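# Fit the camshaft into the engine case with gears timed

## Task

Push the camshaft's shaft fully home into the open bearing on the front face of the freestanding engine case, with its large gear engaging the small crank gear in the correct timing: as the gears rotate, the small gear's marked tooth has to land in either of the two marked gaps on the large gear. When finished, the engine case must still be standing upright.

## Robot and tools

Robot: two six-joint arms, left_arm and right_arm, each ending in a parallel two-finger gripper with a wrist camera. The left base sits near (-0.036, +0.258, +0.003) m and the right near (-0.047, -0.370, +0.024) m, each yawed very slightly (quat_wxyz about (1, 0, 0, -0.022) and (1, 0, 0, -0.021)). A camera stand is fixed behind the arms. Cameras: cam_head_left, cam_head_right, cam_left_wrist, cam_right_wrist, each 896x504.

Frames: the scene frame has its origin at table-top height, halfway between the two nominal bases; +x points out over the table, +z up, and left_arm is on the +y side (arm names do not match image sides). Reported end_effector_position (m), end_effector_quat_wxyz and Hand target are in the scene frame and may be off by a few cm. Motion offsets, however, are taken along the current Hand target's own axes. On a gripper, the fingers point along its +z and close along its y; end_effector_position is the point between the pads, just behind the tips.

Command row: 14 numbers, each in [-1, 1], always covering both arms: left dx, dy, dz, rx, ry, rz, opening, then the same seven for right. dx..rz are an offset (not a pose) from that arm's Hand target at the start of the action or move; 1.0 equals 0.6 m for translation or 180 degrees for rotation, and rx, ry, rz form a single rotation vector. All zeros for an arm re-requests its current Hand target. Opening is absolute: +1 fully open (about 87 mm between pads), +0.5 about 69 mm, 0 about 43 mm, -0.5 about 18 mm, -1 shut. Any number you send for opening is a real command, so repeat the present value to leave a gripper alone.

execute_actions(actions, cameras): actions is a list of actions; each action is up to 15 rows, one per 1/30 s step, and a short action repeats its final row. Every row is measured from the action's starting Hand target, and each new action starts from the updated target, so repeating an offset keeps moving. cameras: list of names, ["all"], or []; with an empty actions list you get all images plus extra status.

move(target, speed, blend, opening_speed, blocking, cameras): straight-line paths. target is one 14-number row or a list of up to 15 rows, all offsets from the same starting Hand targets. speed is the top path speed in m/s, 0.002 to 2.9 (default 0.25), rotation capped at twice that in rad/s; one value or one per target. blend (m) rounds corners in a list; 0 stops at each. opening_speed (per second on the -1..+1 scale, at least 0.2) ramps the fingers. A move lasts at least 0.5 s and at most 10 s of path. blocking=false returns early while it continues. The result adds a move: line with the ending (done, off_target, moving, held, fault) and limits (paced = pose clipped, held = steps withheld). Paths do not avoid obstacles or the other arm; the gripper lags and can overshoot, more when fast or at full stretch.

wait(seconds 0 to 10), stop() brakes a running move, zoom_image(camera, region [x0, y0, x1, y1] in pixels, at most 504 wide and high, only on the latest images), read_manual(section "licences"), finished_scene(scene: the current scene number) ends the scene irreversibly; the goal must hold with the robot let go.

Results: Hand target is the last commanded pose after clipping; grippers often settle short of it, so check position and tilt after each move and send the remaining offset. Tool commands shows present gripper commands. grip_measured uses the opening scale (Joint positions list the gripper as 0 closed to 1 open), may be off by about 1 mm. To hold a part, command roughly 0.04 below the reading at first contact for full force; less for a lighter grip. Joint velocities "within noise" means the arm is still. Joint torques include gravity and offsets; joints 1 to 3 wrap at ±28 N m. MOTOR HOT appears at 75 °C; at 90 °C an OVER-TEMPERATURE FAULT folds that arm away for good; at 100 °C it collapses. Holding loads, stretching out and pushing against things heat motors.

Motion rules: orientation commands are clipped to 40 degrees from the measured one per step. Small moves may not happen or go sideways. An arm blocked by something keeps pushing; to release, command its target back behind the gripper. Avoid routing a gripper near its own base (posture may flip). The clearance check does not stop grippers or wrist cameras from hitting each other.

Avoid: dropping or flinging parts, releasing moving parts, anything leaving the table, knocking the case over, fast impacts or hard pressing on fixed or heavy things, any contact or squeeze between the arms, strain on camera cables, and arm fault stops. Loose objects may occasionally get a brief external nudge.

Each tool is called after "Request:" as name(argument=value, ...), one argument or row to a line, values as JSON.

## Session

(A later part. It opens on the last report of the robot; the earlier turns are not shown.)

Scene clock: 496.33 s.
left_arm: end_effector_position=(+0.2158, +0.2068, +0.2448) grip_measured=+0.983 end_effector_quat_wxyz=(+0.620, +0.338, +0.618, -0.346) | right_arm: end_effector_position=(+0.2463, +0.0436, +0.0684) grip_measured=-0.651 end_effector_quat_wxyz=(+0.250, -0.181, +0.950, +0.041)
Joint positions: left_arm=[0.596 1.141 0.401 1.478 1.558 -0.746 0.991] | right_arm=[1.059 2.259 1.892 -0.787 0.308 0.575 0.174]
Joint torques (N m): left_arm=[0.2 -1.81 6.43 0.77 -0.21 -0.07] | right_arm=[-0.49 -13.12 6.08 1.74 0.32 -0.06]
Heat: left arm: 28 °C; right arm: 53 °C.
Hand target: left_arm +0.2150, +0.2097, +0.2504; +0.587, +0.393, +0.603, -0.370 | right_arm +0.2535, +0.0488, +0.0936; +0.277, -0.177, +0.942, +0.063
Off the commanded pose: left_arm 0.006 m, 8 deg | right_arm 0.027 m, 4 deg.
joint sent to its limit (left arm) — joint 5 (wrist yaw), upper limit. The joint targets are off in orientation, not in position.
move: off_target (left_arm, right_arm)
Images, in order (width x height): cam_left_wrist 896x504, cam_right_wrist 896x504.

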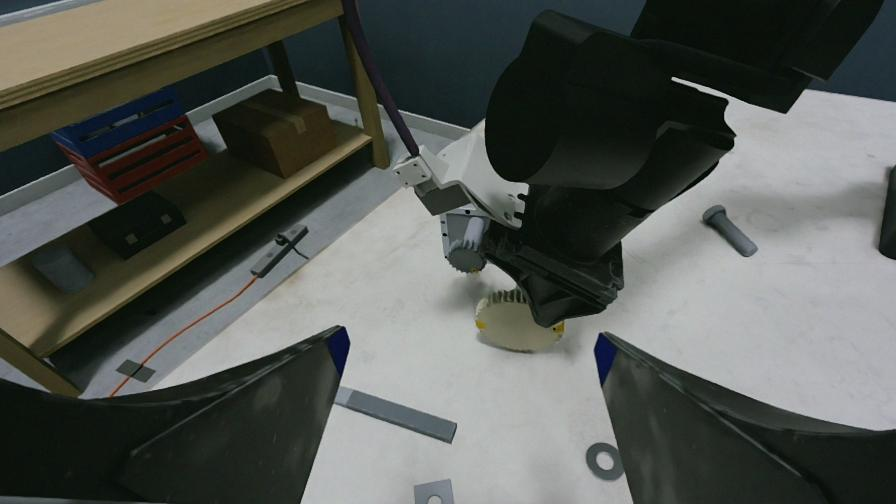

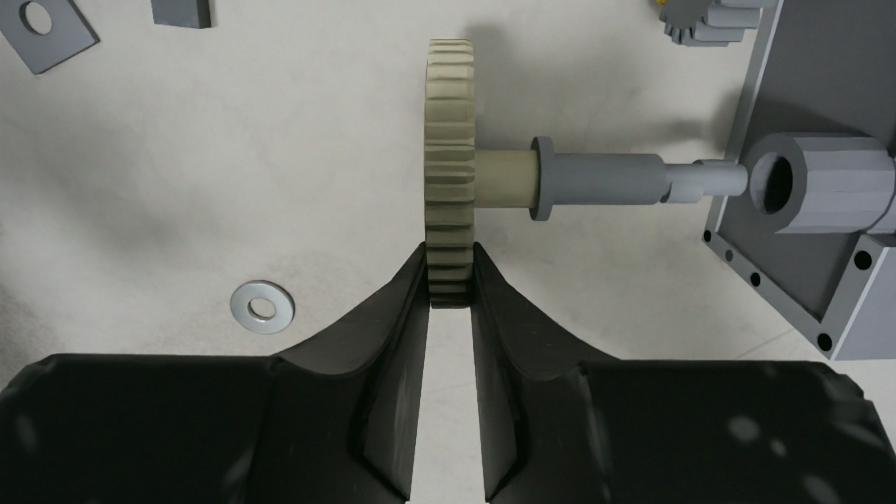

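Request:
move(
  target=[
    [0,0,0,0,0,0,1,-0.026,0.03,-0.033,0,0,0,-1],
    [0,0,0,0,0,0,1,-0.0105,0.0068,-0.0092,0,0,0,-1],
  ],
  cameras=["cam_right_wrist","cam_left_wrist"],
  speed=0.08,
)

Request:
zoom_image(
  camera="cam_right_wrist",
  region=[640, 100, 840, 280],
)

Scene clock: 523.40 s.
left_arm: end_effector_position=(+0.2158, +0.2068, +0.2448) grip_measured=+0.983 end_effector_quat_wxyz=(+0.620, +0.338, +0.618, -0.346) | right_arm: end_effector_position=(+0.2453, +0.0495, +0.0778) grip_measured=-0.651 end_effector_quat_wxyz=(+0.250, -0.184, +0.950, +0.042)
Joint positions: left_arm=[0.596 1.141 0.401 1.478 1.558 -0.746 0.991] | right_arm=[1.067 2.273 1.951 -0.831 0.308 0.577 0.174]
Joint torques (N m): left_arm=[0.2 -1.78 6.43 0.77 -0.21 -0.07] | right_arm=[-0.72 -12.94 6.23 1.72 0.34 -0.03]
Heat: left arm: 29 °C; right arm: 51 °C.
Hand target: left_arm +0.2150, +0.2097, +0.2504; +0.587, +0.393, +0.603, -0.370 | right_arm +0.2542, +0.0532, +0.1017; +0.277, -0.177, +0.942, +0.063
Off the commanded pose: left_arm 0.006 m, 8 deg | right_arm 0.026 m, 4 deg.
joint sent to its limit (left arm) — joint 5 (wrist yaw), upper limit. The joint targets are off in orientation, not in position.
move: off_target (left_arm, right_arm)
Images, in order (width x height): cam_left_wrist 896x504, cam_right_wrist 896x504.

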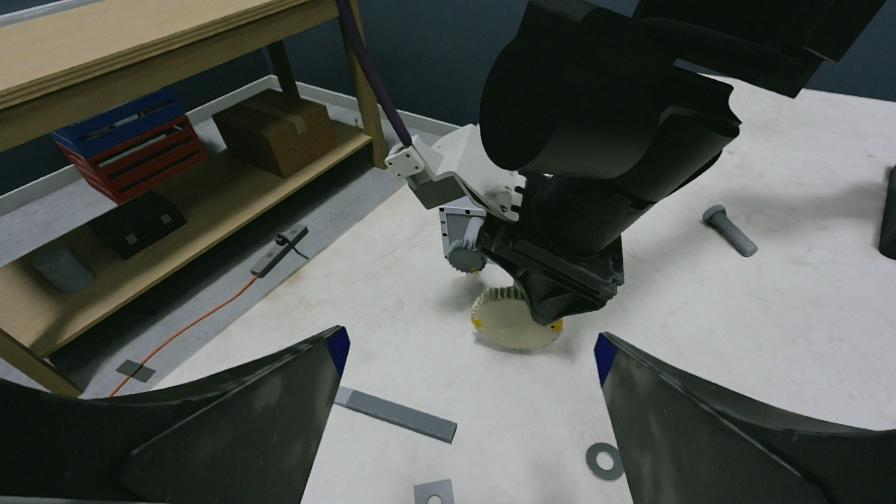

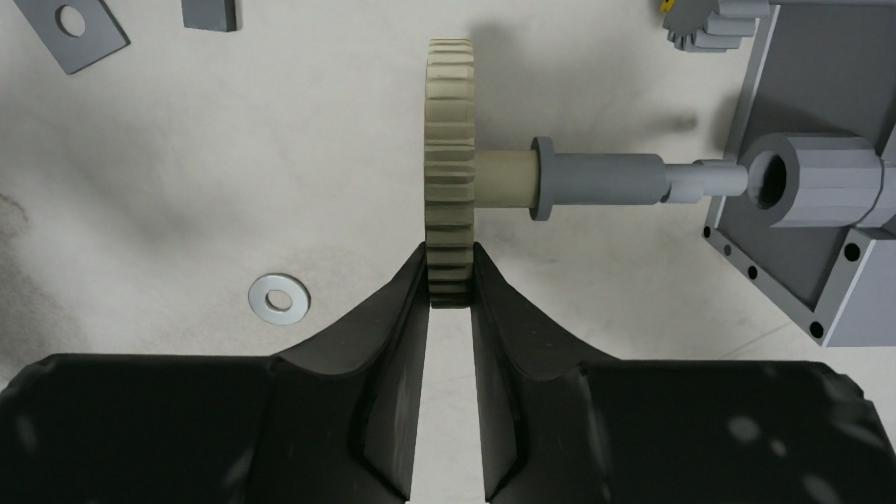

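Scaled by 2.520 from the camera's 896x504 image, which has a finer 1280x720 frame.

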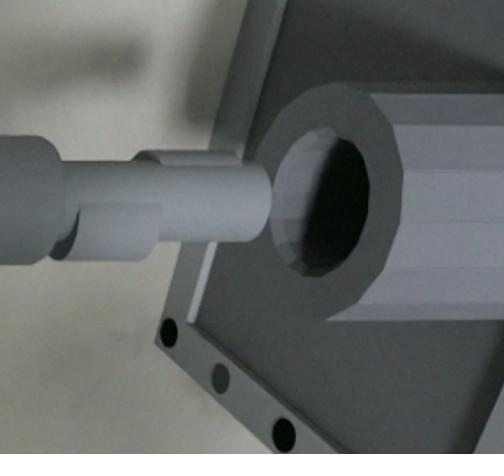

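Request:
move(
  target=[0,0,0,0,0,0,1,0.001,-0.0167,0,0,0,0,-1],
  cameras=["cam_right_wrist"],
  speed=0.06,
)

Request:
zoom_image(
  camera="cam_right_wrist",
  region=[640, 100, 840, 280],
)

Scene clock: 527.10 s.
left_arm: end_effector_position=(+0.2158, +0.2068, +0.2448) grip_measured=+0.983 end_effector_quat_wxyz=(+0.620, +0.338, +0.618, -0.346) | right_arm: end_effector_position=(+0.2480, +0.0409, +0.0757) grip_measured=-0.651 end_effector_quat_wxyz=(+0.250, -0.184, +0.950, +0.042)
Joint positions: left_arm=[0.596 1.141 0.401 1.478 1.558 -0.746 0.991] | right_arm=[1.052 2.248 1.901 -0.805 0.302 0.563 0.174]
Joint torques (N m): left_arm=[0.18 -1.78 6.45 0.77 -0.21 -0.07] | right_arm=[-0.88 -13.16 5.98 1.75 0.33 -0.05]
Heat: left arm: 29 °C; right arm: 52 °C.
Hand target: left_arm +0.2150, +0.2097, +0.2504; +0.587, +0.393, +0.603, -0.370 | right_arm +0.2573, +0.0438, +0.1010; +0.276, -0.177, +0.942, +0.063
Off the commanded pose: left_arm 0.006 m, 8 deg | right_arm 0.027 m, 4 deg.
joint sent to its limit (left arm) — joint 5 (wrist yaw), upper limit. The joint targets are off in orientation, not in position.
move: off_target (left_arm, right_arm)
Images, in order (width x height): cam_right_wrist 896x504.

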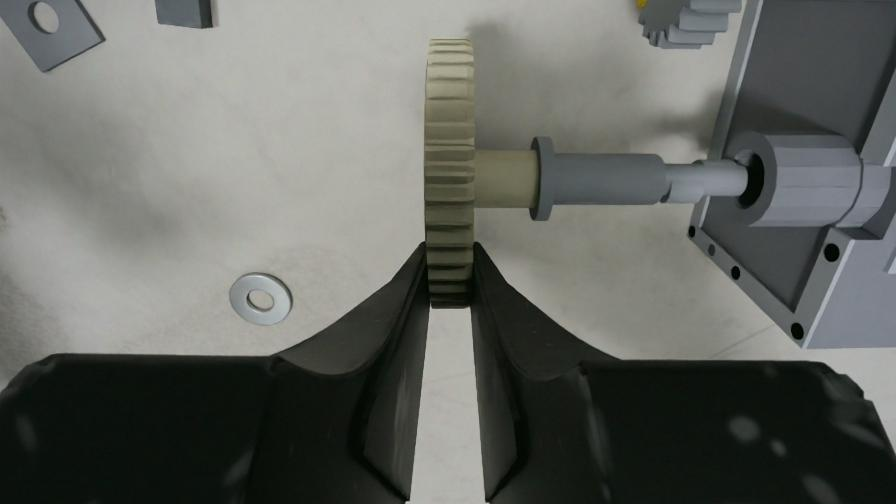

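Scaled by 2.520 from the camera's 896x504 image, which has a finer 1280x720 frame.

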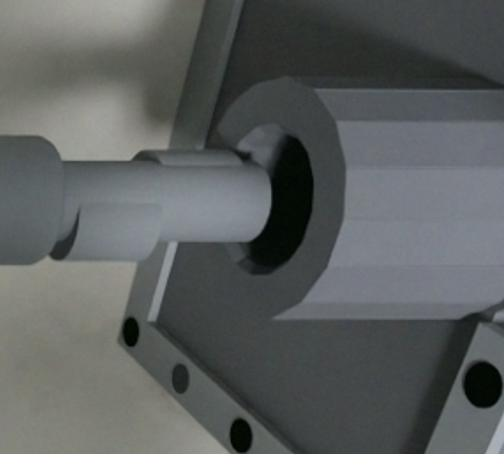

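Request:
move(
  target=[0,0,0,0,0,0,1,0,-0.0133,0,0,0,0,-1],
  cameras=["cam_right_wrist"],
  speed=0.05,
)

Request:
zoom_image(
  camera="cam_right_wrist",
  region=[640, 100, 840, 280],
)

Scene clock: 533.63 s.
left_arm: end_effector_position=(+0.2158, +0.2068, +0.2448) grip_measured=+0.983 end_effector_quat_wxyz=(+0.620, +0.338, +0.618, -0.346) | right_arm: end_effector_position=(+0.2496, +0.0380, +0.0771) grip_measured=-0.651 end_effector_quat_wxyz=(+0.251, -0.185, +0.949, +0.049)
Joint positions: left_arm=[0.596 1.141 0.401 1.478 1.558 -0.746 0.991] | right_arm=[1.042 2.226 1.868 -0.778 0.289 0.552 0.174]
Joint torques (N m): left_arm=[0.2 -1.78 6.43 0.78 -0.21 -0.07] | right_arm=[-1.13 -13.03 5.89 1.7 0.39 -0.07]
Heat: left arm: 29 °C; right arm: 52 °C.
Hand target: left_arm +0.2150, +0.2097, +0.2504; +0.587, +0.393, +0.603, -0.370 | right_arm +0.2603, +0.0363, +0.1010; +0.277, -0.177, +0.942, +0.063
Off the commanded pose: left_arm 0.006 m, 8 deg | right_arm 0.026 m, 4 deg.
joint sent to its limit (left arm) — joint 5 (wrist yaw), upper limit. The joint targets are off in orientation, not in position.
move: off_target (left_arm, right_arm)
Images, in order (width x height): cam_right_wrist 896x504.

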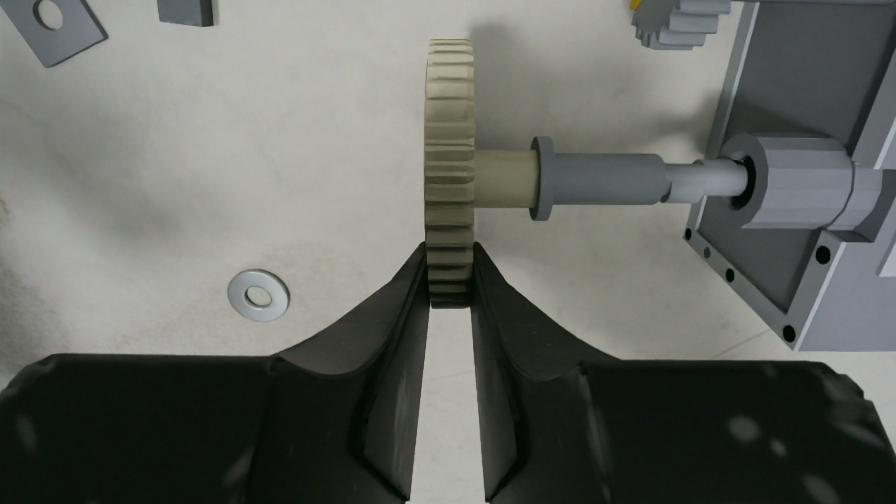

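Scaled by 2.520 from the camera's 896x504 image, which has a finer 1280x720 frame.

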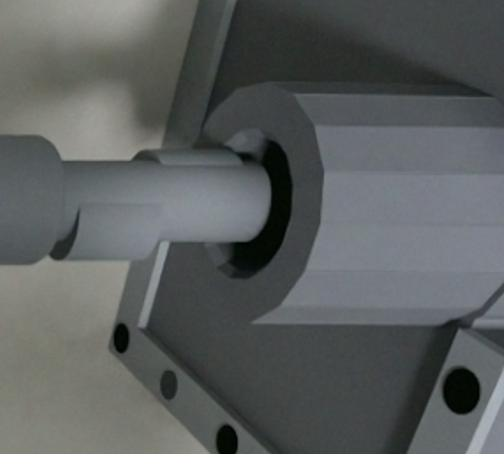

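Request:
move(
  target=[0,0,0,0,0,0,1,0,-0.0083,0,0,0,0,-1],
  cameras=["cam_right_wrist","cam_left_wrist"],
  speed=0.05,
)

Request:
zoom_image(
  camera="cam_right_wrist",
  region=[640, 100, 840, 280],
)

Scene clock: 544.83 s.
left_arm: end_effector_position=(+0.2158, +0.2068, +0.2448) grip_measured=+0.983 end_effector_quat_wxyz=(+0.620, +0.338, +0.618, -0.346) | right_arm: end_effector_position=(+0.2495, +0.0374, +0.0782) grip_measured=-0.651 end_effector_quat_wxyz=(+0.250, -0.186, +0.949, +0.056)
Joint positions: left_arm=[0.596 1.141 0.401 1.478 1.558 -0.746 0.991] | right_arm=[1.038 2.213 1.848 -0.761 0.276 0.546 0.174]
Joint torques (N m): left_arm=[0.21 -1.78 6.46 0.77 -0.21 -0.07] | right_arm=[-1.57 -12.82 5.82 1.62 0.47 -0.1]
Heat: left arm: 29 °C; right arm: 52 °C.
Hand target: left_arm +0.2150, +0.2097, +0.2504; +0.587, +0.393, +0.603, -0.370 | right_arm +0.2622, +0.0317, +0.1008; +0.277, -0.177, +0.942, +0.063
Off the commanded pose: left_arm 0.006 m, 8 deg | right_arm 0.027 m, 3 deg.
joint sent to its limit (left arm) — joint 5 (wrist yaw), upper limit. The joint targets are off in orientation, not in position.
move: off_target (left_arm, right_arm)
Images, in order (width x height): cam_left_wrist 896x504, cam_right_wrist 896x504.

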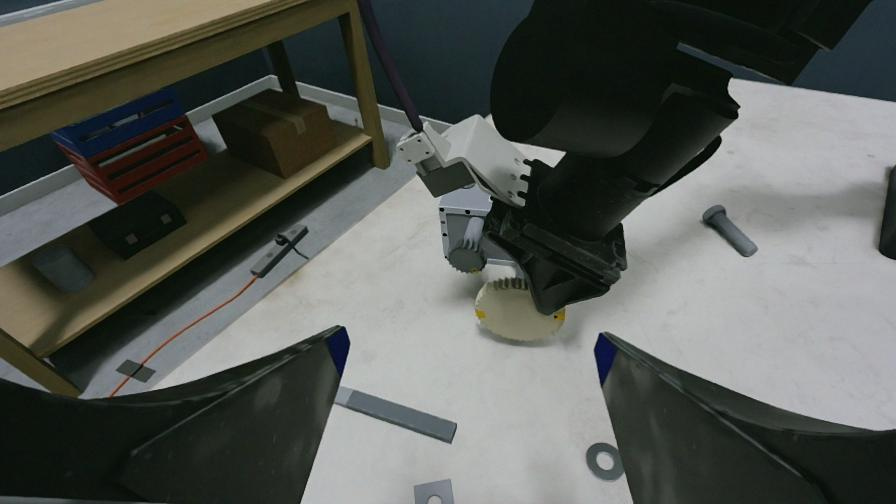

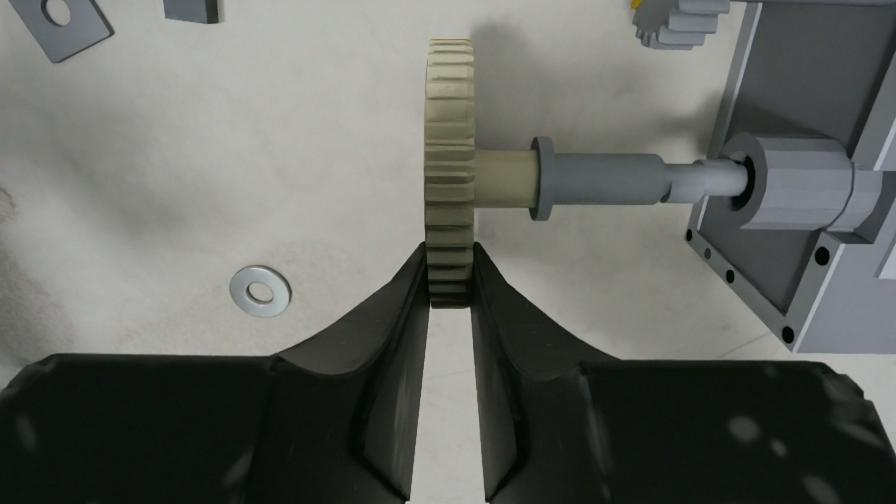

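Scaled by 2.520 from the camera's 896x504 image, which has a finer 1280x720 frame.

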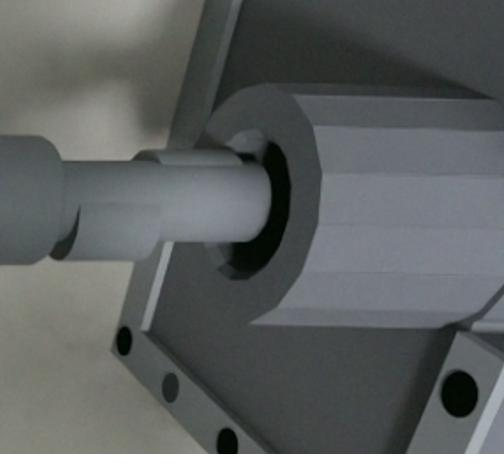

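Request:
zoom_image(
  camera="cam_left_wrist",
  region=[430, 180, 590, 350],
)

Request:
zoom_image(
  camera="cam_right_wrist",
  region=[700, 130, 790, 220],
)

Scaled by 2.965 from the camera's 896x504 image, which has a finer 1280x720 frame.

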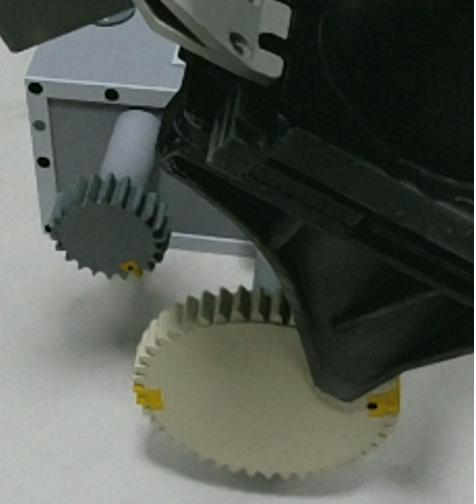

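Scaled by 5.600 from the camera's 896x504 image, which has a finer 1280x720 frame.

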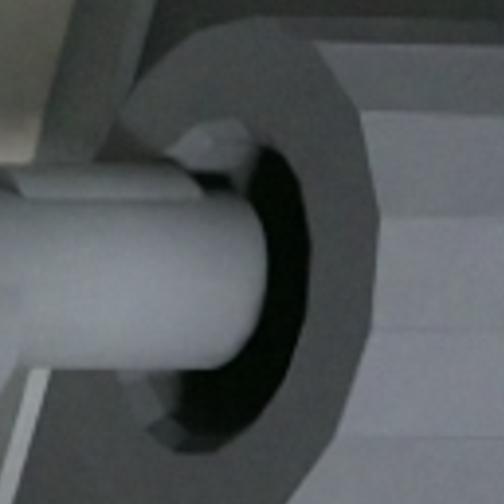

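Request:
move(
  target=[
    [0,0,0,0,0,0,1,-0.019,0.032,-0.025,0,0,0,-1],
    [0,0,0,0,0,0,1,-0.0053,0.026,-0.0038,0,0,0,-1],
  ],
  cameras=["cam_right_wrist","cam_left_wrist"],
  speed=0.08,
)

Request:
zoom_image(
  camera="cam_right_wrist",
  region=[640, 100, 840, 280],
)

Scene clock: 590.80 s.
left_arm: end_effector_position=(+0.2158, +0.2068, +0.2448) grip_measured=+0.983 end_effector_quat_wxyz=(+0.620, +0.338, +0.618, -0.346) | right_arm: end_effector_position=(+0.2478, +0.0387, +0.0906) grip_measured=-0.639 end_effector_quat_wxyz=(+0.240, -0.183, +0.952, +0.054)
Joint positions: left_arm=[0.596 1.141 0.401 1.478 1.558 -0.746 0.991] | right_arm=[1.038 2.229 1.931 -0.849 0.266 0.559 0.18]
Joint torques (N m): left_arm=[0.23 -1.81 6.45 0.77 -0.21 -0.07] | right_arm=[0.47 -10.74 6.78 1.95 0.65 0.01]
Heat: left arm: 29 °C; right arm: 61 °C.
Hand target: left_arm +0.2150, +0.2097, +0.2504; +0.587, +0.393, +0.603, -0.370 | right_arm +0.2577, +0.0467, +0.1049; +0.277, -0.177, +0.942, +0.063
Off the commanded pose: left_arm 0.006 m, 8 deg | right_arm 0.019 m, 5 deg.
joint sent to its limit (left arm) — joint 5 (wrist yaw), upper limit. The joint targets are off in orientation, not in position.
move: off_target (left_arm, right_arm)
Images, in order (width x height): cam_left_wrist 896x504, cam_right_wrist 896x504.

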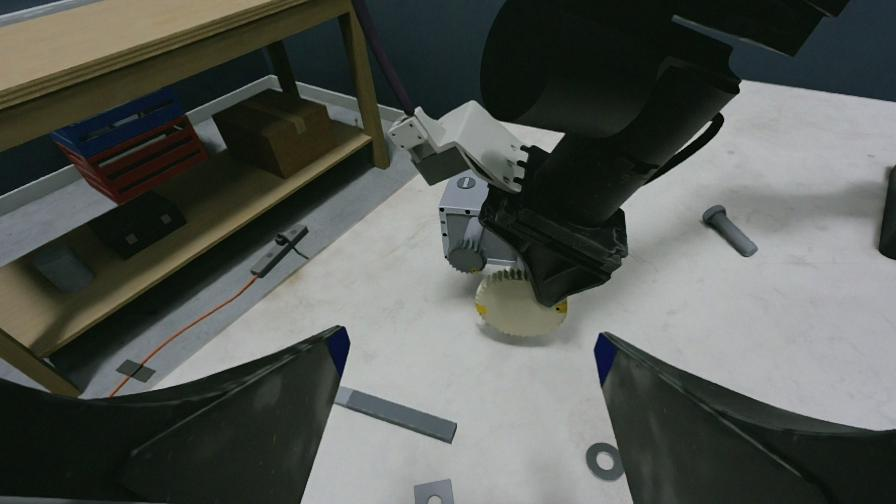

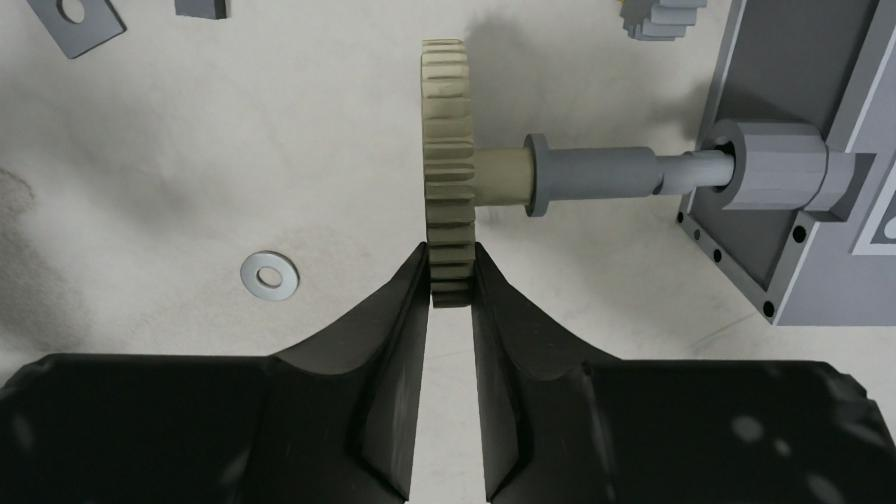

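Scaled by 2.520 from the camera's 896x504 image, which has a finer 1280x720 frame.

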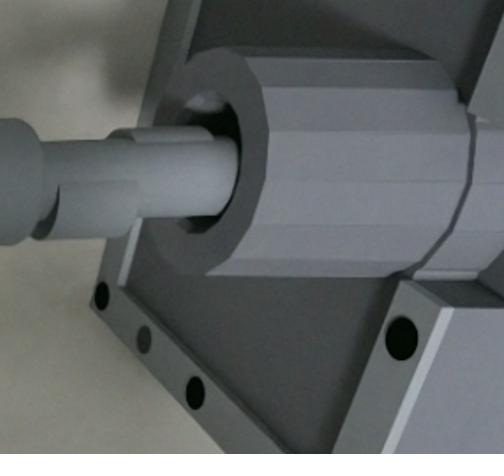

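Request:
move(
  target=[0,0,0,0,0,0,1,0.0092,-0.01,0.014,0,0,0,-1],
  cameras=["cam_right_wrist","cam_left_wrist"],
  speed=0.05,
)

Request:
zoom_image(
  camera="cam_right_wrist",
  region=[640, 100, 840, 280],
)

Scene clock: 602.77 s.
left_arm: end_effector_position=(+0.2158, +0.2068, +0.2448) grip_measured=+0.983 end_effector_quat_wxyz=(+0.620, +0.338, +0.618, -0.346) | right_arm: end_effector_position=(+0.2516, +0.0390, +0.0786) grip_measured=-0.651 end_effector_quat_wxyz=(+0.251, -0.181, +0.950, +0.053)
Joint positions: left_arm=[0.596 1.141 0.401 1.478 1.558 -0.746 0.991] | right_arm=[1.038 2.229 1.877 -0.78 0.284 0.556 0.175]
Joint torques (N m): left_arm=[0.21 -1.81 6.42 0.78 -0.21 -0.07] | right_arm=[-0.38 -11.69 5.79 1.81 0.46 -0.05]
Heat: left arm: 30 °C; right arm: 60 °C.
Hand target: left_arm +0.2150, +0.2097, +0.2504; +0.587, +0.393, +0.603, -0.370 | right_arm +0.2597, +0.0414, +0.0947; +0.277, -0.177, +0.942, +0.063
Off the commanded pose: left_arm 0.006 m, 8 deg | right_arm 0.018 m, 3 deg.
joint sent to its limit (left arm) — joint 5 (wrist yaw), upper limit. The joint targets are off in orientation, not in position.
move: off_target (left_arm, right_arm)
Images, in order (width x height): cam_left_wrist 896x504, cam_right_wrist 896x504.

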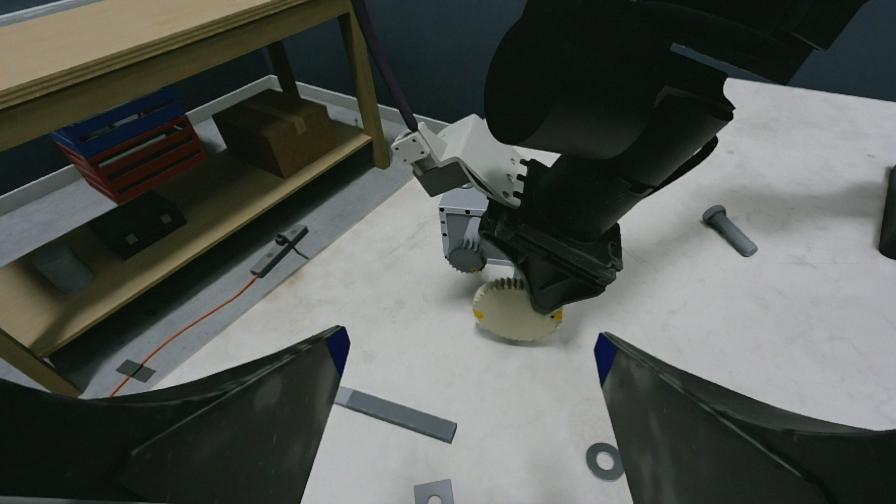

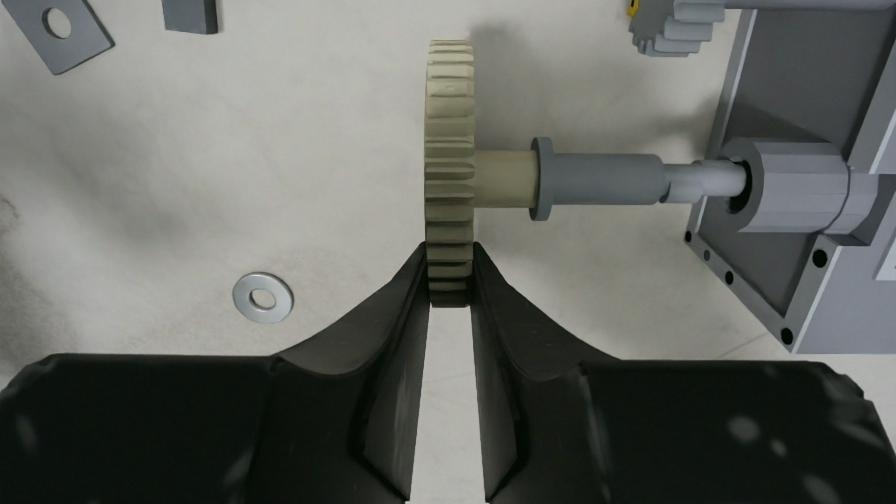

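Scaled by 2.520 from the camera's 896x504 image, which has a finer 1280x720 frame.

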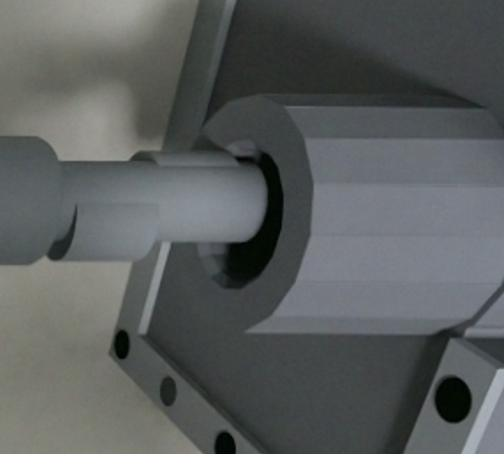

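Request:
move(
  target=[
    [0,0,0,0,0,0,1,0,0.0345,0,0,0,0,-1],
    [0,0,0,0,0,0,1,-0.0185,0.0345,-0.0283,0,0,0,-1],
    [0,0,0,0,0,0,1,-0.0108,0.0345,-0.0165,0,0,0,-1],
  ],
  cameras=["cam_right_wrist","cam_left_wrist"],
  speed=0.08,
)

Request:
zoom_image(
  camera="cam_right_wrist",
  region=[640, 100, 840, 280],
)

Request:
zoom_image(
  camera="cam_left_wrist",
  region=[430, 180, 590, 350],
)

Scene clock: 621.77 s.
left_arm: end_effector_position=(+0.2158, +0.2068, +0.2448) grip_measured=+0.983 end_effector_quat_wxyz=(+0.620, +0.338, +0.618, -0.346) | right_arm: end_effector_position=(+0.2463, +0.0515, +0.0993) grip_measured=-0.651 end_effector_quat_wxyz=(+0.256, -0.186, +0.947, +0.053)
Joint positions: left_arm=[0.596 1.141 0.401 1.478 1.558 -0.746 0.991] | right_arm=[1.065 2.252 1.995 -0.872 0.3 0.566 0.175]
Joint torques (N m): left_arm=[0.18 -1.81 6.45 0.77 -0.21 -0.07] | right_arm=[0.24 -9.39 7.86 1.76 0.48 0.17]
Heat: left arm: 30 °C; right arm: 59 °C.
Hand target: left_arm +0.2150, +0.2097, +0.2504; +0.587, +0.393, +0.603, -0.370 | right_arm +0.2523, +0.0602, +0.1069; +0.276, -0.177, +0.942, +0.063
Off the commanded pose: left_arm 0.006 m, 8 deg | right_arm 0.013 m, 3 deg.
joint sent to its limit (left arm) — joint 5 (wrist yaw), upper limit. The joint targets are off in orientation, not in position.
move: off_target (left_arm, right_arm)
Images, in order (width x height): cam_left_wrist 896x504, cam_right_wrist 896x504.

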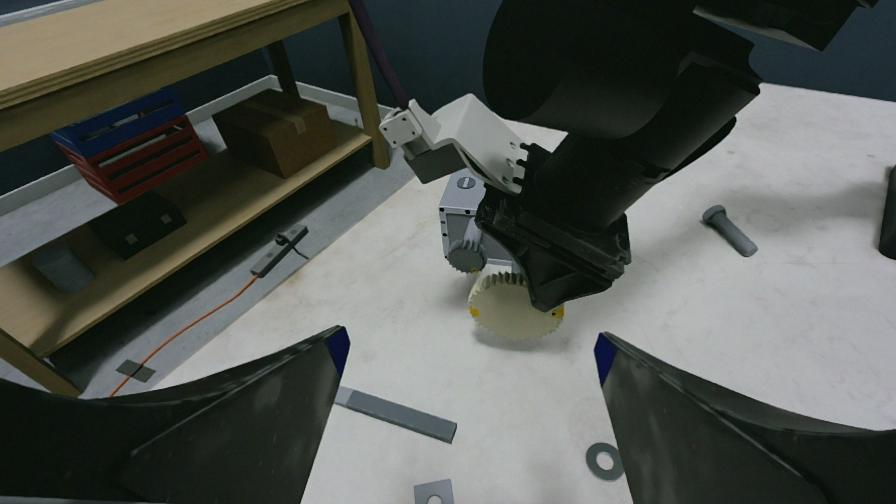

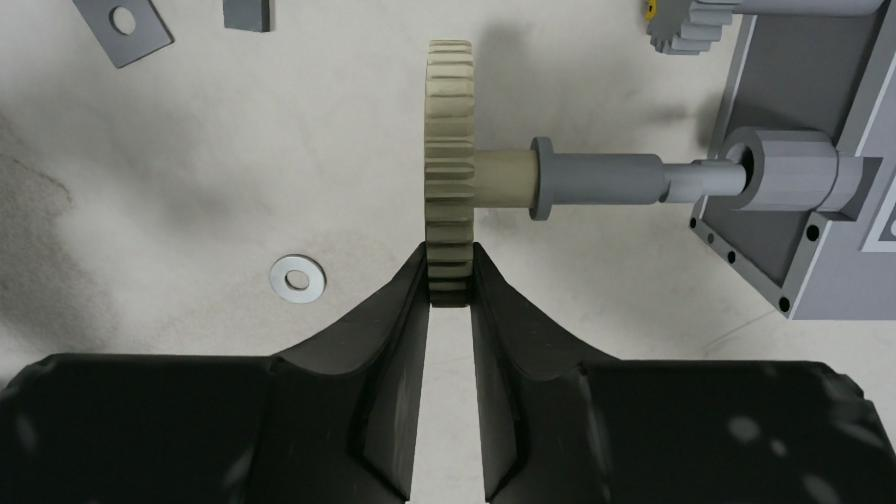

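Scaled by 2.520 from the camera's 896x504 image, which has a finer 1280x720 frame.

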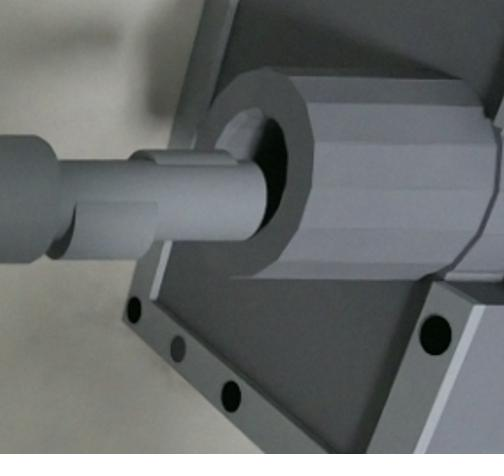

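Scaled by 2.965 from the camera's 896x504 image, which has a finer 1280x720 frame.

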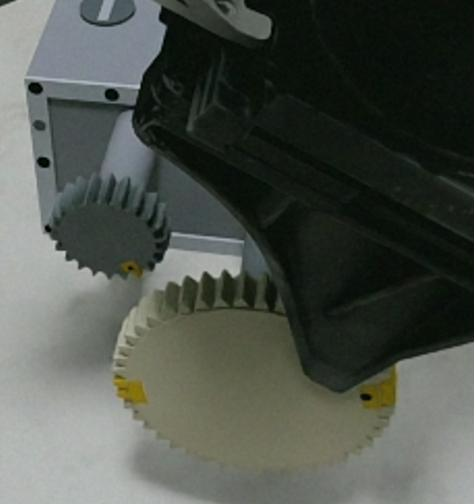

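Request:
move(
  target=[0,0,0,0,0,0,1,0.0109,0,0.0168,0,0,0,-1],
  cameras=["cam_right_wrist","cam_left_wrist"],
  speed=0.05,
)

Request:
zoom_image(
  camera="cam_right_wrist",
  region=[640, 100, 840, 280],
)

Scene clock: 629.03 s.
left_arm: end_effector_position=(+0.2158, +0.2068, +0.2448) grip_measured=+0.983 end_effector_quat_wxyz=(+0.620, +0.338, +0.618, -0.346) | right_arm: end_effector_position=(+0.2486, +0.0552, +0.0909) grip_measured=-0.651 end_effector_quat_wxyz=(+0.260, -0.185, +0.946, +0.057)
Joint positions: left_arm=[0.596 1.141 0.401 1.478 1.558 -0.746 0.991] | right_arm=[1.065 2.26 1.972 -0.829 0.3 0.567 0.175]
Joint torques (N m): left_arm=[0.2 -1.8 6.42 0.77 -0.21 -0.08] | right_arm=[0.29 -9.85 6.2 1.81 0.44 0.16]
Heat: left arm: 30 °C; right arm: 57 °C.
Hand target: left_arm +0.2150, +0.2097, +0.2504; +0.587, +0.393, +0.603, -0.370 | right_arm +0.2523, +0.0605, +0.0948; +0.276, -0.177, +0.942, +0.063
Off the commanded pose: left_arm 0.006 m, 8 deg | right_arm 0.007 m, 2 deg.
joint sent to its limit (left arm) — joint 5 (wrist yaw), upper limit. The joint targets are off in orientation, not in position.
move: off_target (left_arm)
Images, in order (width x height): cam_left_wrist 896x504, cam_right_wrist 896x504.

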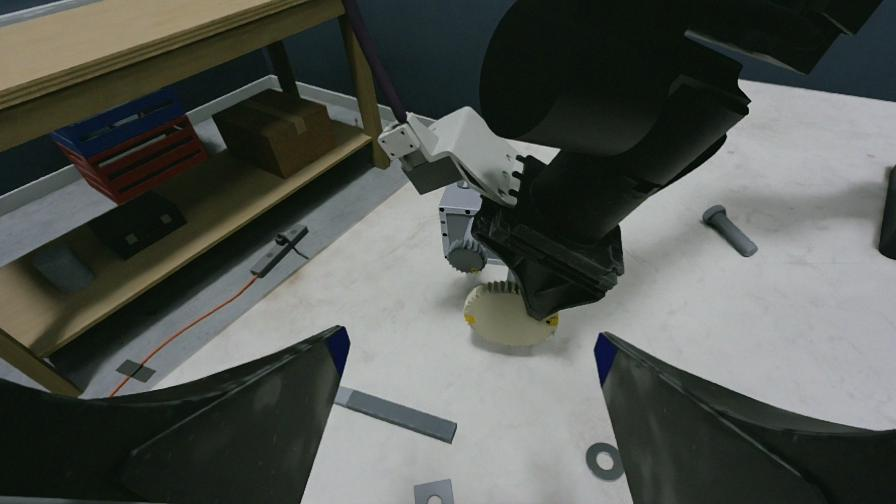

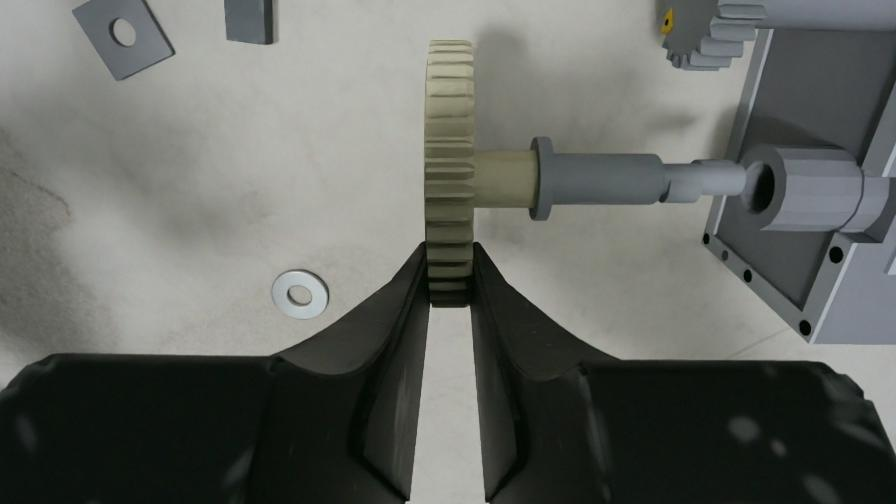

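Scaled by 2.520 from the camera's 896x504 image, which has a finer 1280x720 frame.

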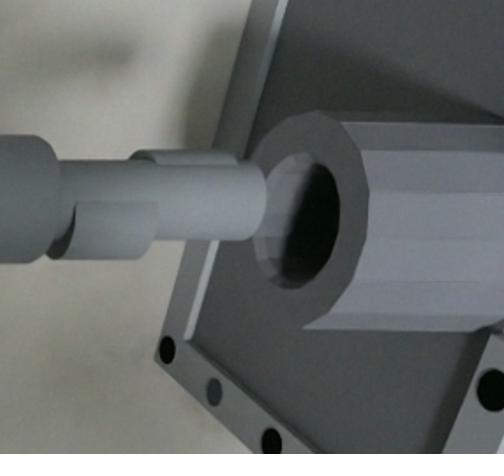

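Request:
move(
  target=[0,0,0,0,0,0,1,0.0157,0,0.0087,0.004,0,0,-1],
  cameras=["cam_right_wrist","cam_left_wrist"],
  speed=0.05,
)

Request:
zoom_image(
  camera="cam_right_wrist",
  region=[640, 100, 840, 280],
)

Scene clock: 643.33 s.
left_arm: end_effector_position=(+0.2158, +0.2068, +0.2448) grip_measured=+0.983 end_effector_quat_wxyz=(+0.620, +0.338, +0.618, -0.346) | right_arm: end_effector_position=(+0.2466, +0.0516, +0.0789) grip_measured=-0.651 end_effector_quat_wxyz=(+0.259, -0.181, +0.948, +0.049)
Joint positions: left_arm=[0.596 1.141 0.401 1.478 1.558 -0.746 0.991] | right_arm=[1.068 2.26 1.928 -0.799 0.314 0.579 0.175]
Joint torques (N m): left_arm=[0.18 -1.78 6.43 0.78 -0.21 -0.07] | right_arm=[0.81 -10.28 6.04 1.8 0.49 0.18]
Heat: left arm: 30 °C; right arm: 52 °C.
Hand target: left_arm +0.2150, +0.2097, +0.2504; +0.587, +0.393, +0.603, -0.370 | right_arm +0.2474, +0.0588, +0.0853; +0.278, -0.175, +0.943, +0.057
Off the commanded pose: left_arm 0.006 m, 8 deg | right_arm 0.010 m, 2 deg.
joint sent to its limit (left arm) — joint 5 (wrist yaw), upper limit. The joint targets are off in orientation, not in position.
move: off_target (left_arm)
Images, in order (width x height): cam_left_wrist 896x504, cam_right_wrist 896x504.

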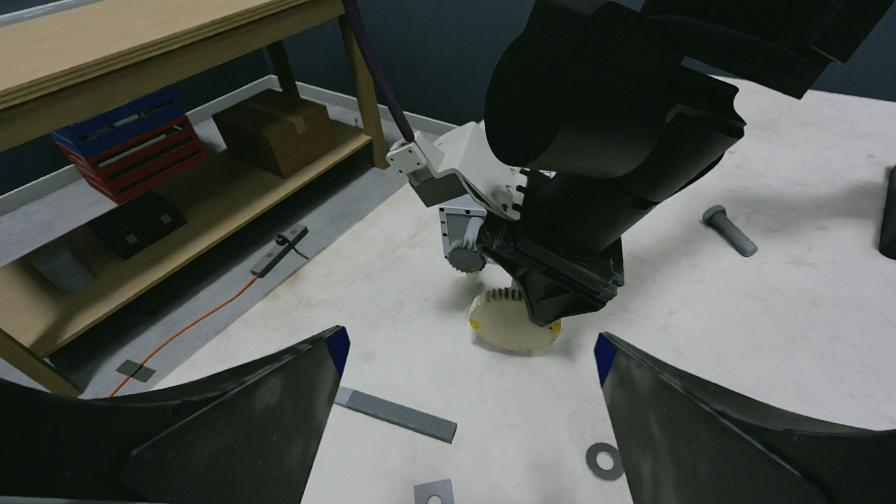

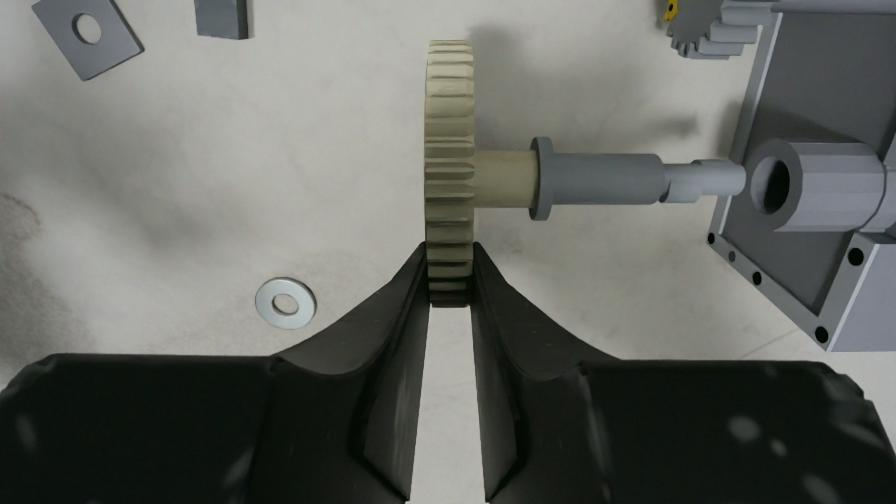

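Scaled by 2.520 from the camera's 896x504 image, which has a finer 1280x720 frame.

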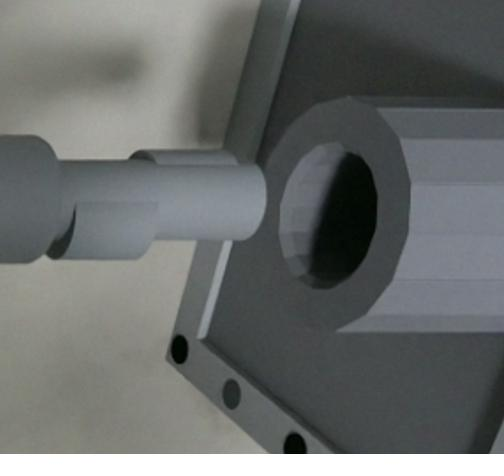

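Request:
move(
  target=[0,0,0,0,0,0,1,0.0008,-0.0163,-0.003,0,0,0,-1],
  cameras=["cam_right_wrist"],
  speed=0.05,
)

Request:
zoom_image(
  camera="cam_right_wrist",
  region=[640, 100, 840, 280],
)

Scene clock: 653.90 s.
left_arm: end_effector_position=(+0.2158, +0.2068, +0.2448) grip_measured=+0.983 end_effector_quat_wxyz=(+0.620, +0.338, +0.618, -0.346) | right_arm: end_effector_position=(+0.2422, +0.0442, +0.0635) grip_measured=-0.651 end_effector_quat_wxyz=(+0.250, -0.183, +0.950, +0.038)
Joint positions: left_arm=[0.596 1.141 0.401 1.478 1.558 -0.746 0.991] | right_arm=[1.068 2.26 1.874 -0.775 0.314 0.579 0.175]
Joint torques (N m): left_arm=[0.18 -1.8 6.45 0.77 -0.21 -0.07] | right_arm=[-0.32 -12.9 6.04 1.74 0.44 0.04]
Heat: left arm: 30 °C; right arm: 51 °C.
Hand target: left_arm +0.2150, +0.2097, +0.2504; +0.587, +0.393, +0.603, -0.370 | right_arm +0.2497, +0.0492, +0.0865; +0.278, -0.175, +0.943, +0.057
Off the commanded pose: left_arm 0.006 m, 8 deg | right_arm 0.025 m, 4 deg.
joint sent to its limit (left arm) — joint 5 (wrist yaw), upper limit. The joint targets are off in orientation, not in position.
move: off_target (left_arm, right_arm)
Images, in order (width x height): cam_right_wrist 896x504.

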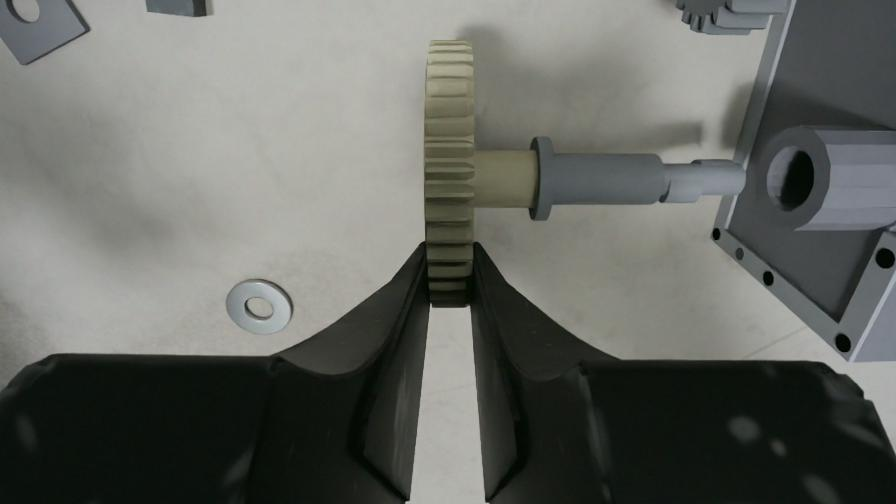

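Scaled by 2.520 from the camera's 896x504 image, which has a finer 1280x720 frame.

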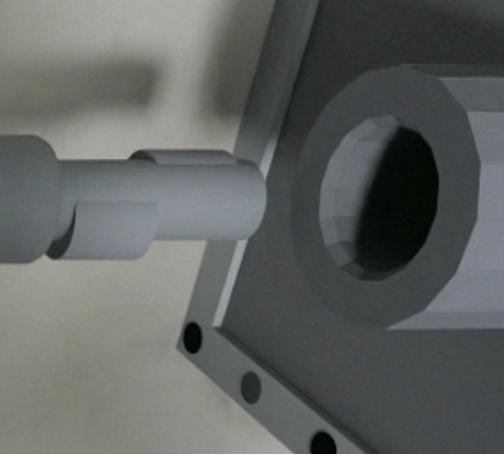

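Request:
move(
  target=[
    [0,0,0,0,0,0,1,-0.0658,0.0162,-0.0755,0,0,0,-1],
    [0,0,0,0,0,0,1,-0.0298,-0.0045,-0.0197,0,0,0,-1],
  ],
  cameras=["cam_right_wrist"],
  speed=0.1,
)

Request:
zoom_image(
  camera="cam_right_wrist",
  region=[640, 100, 840, 280],
)

Scene clock: 671.00 s.
left_arm: end_effector_position=(+0.2158, +0.2068, +0.2448) grip_measured=+0.983 end_effector_quat_wxyz=(+0.620, +0.338, +0.618, -0.346) | right_arm: end_effector_position=(+0.2491, +0.0464, +0.0806) grip_measured=-0.651 end_effector_quat_wxyz=(+0.250, -0.182, +0.950, +0.037)
Joint positions: left_arm=[0.596 1.141 0.401 1.478 1.558 -0.746 0.991] | right_arm=[1.059 2.279 1.975 -0.856 0.313 0.573 0.175]
Joint torques (N m): left_arm=[0.17 -1.81 6.43 0.76 -0.21 -0.07] | right_arm=[-0.88 -13.19 6.24 1.72 0.37 -0.06]
Heat: left arm: 30 °C; right arm: 53 °C.
Hand target: left_arm +0.2150, +0.2097, +0.2504; +0.587, +0.393, +0.603, -0.370 | right_arm +0.2588, +0.0496, +0.1062; +0.278, -0.175, +0.943, +0.057
Off the commanded pose: left_arm 0.006 m, 8 deg | right_arm 0.027 m, 4 deg.
joint sent to its limit (left arm) — joint 5 (wrist yaw), upper limit. The joint targets are off in orientation, not in position.
move: off_target (left_arm, right_arm)
Images, in order (width x height): cam_right_wrist 896x504.

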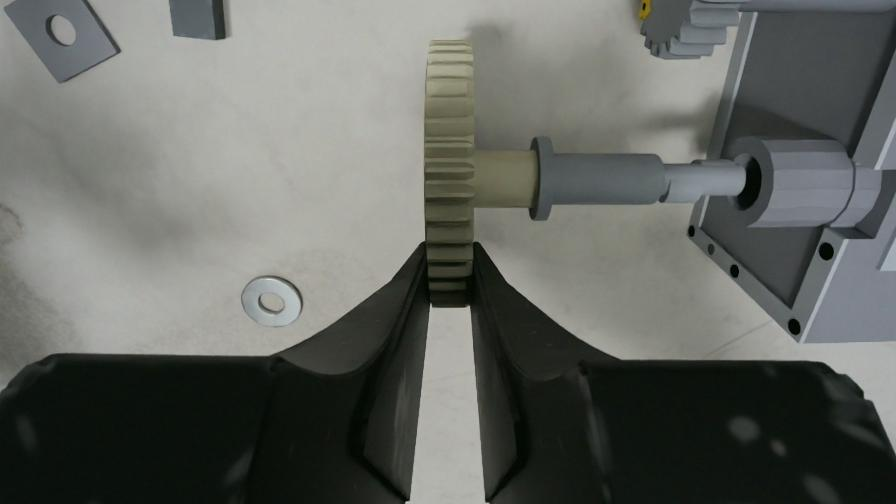

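Scaled by 2.520 from the camera's 896x504 image, which has a finer 1280x720 frame.

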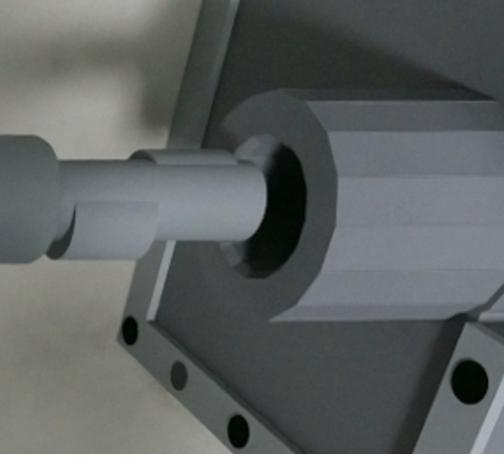

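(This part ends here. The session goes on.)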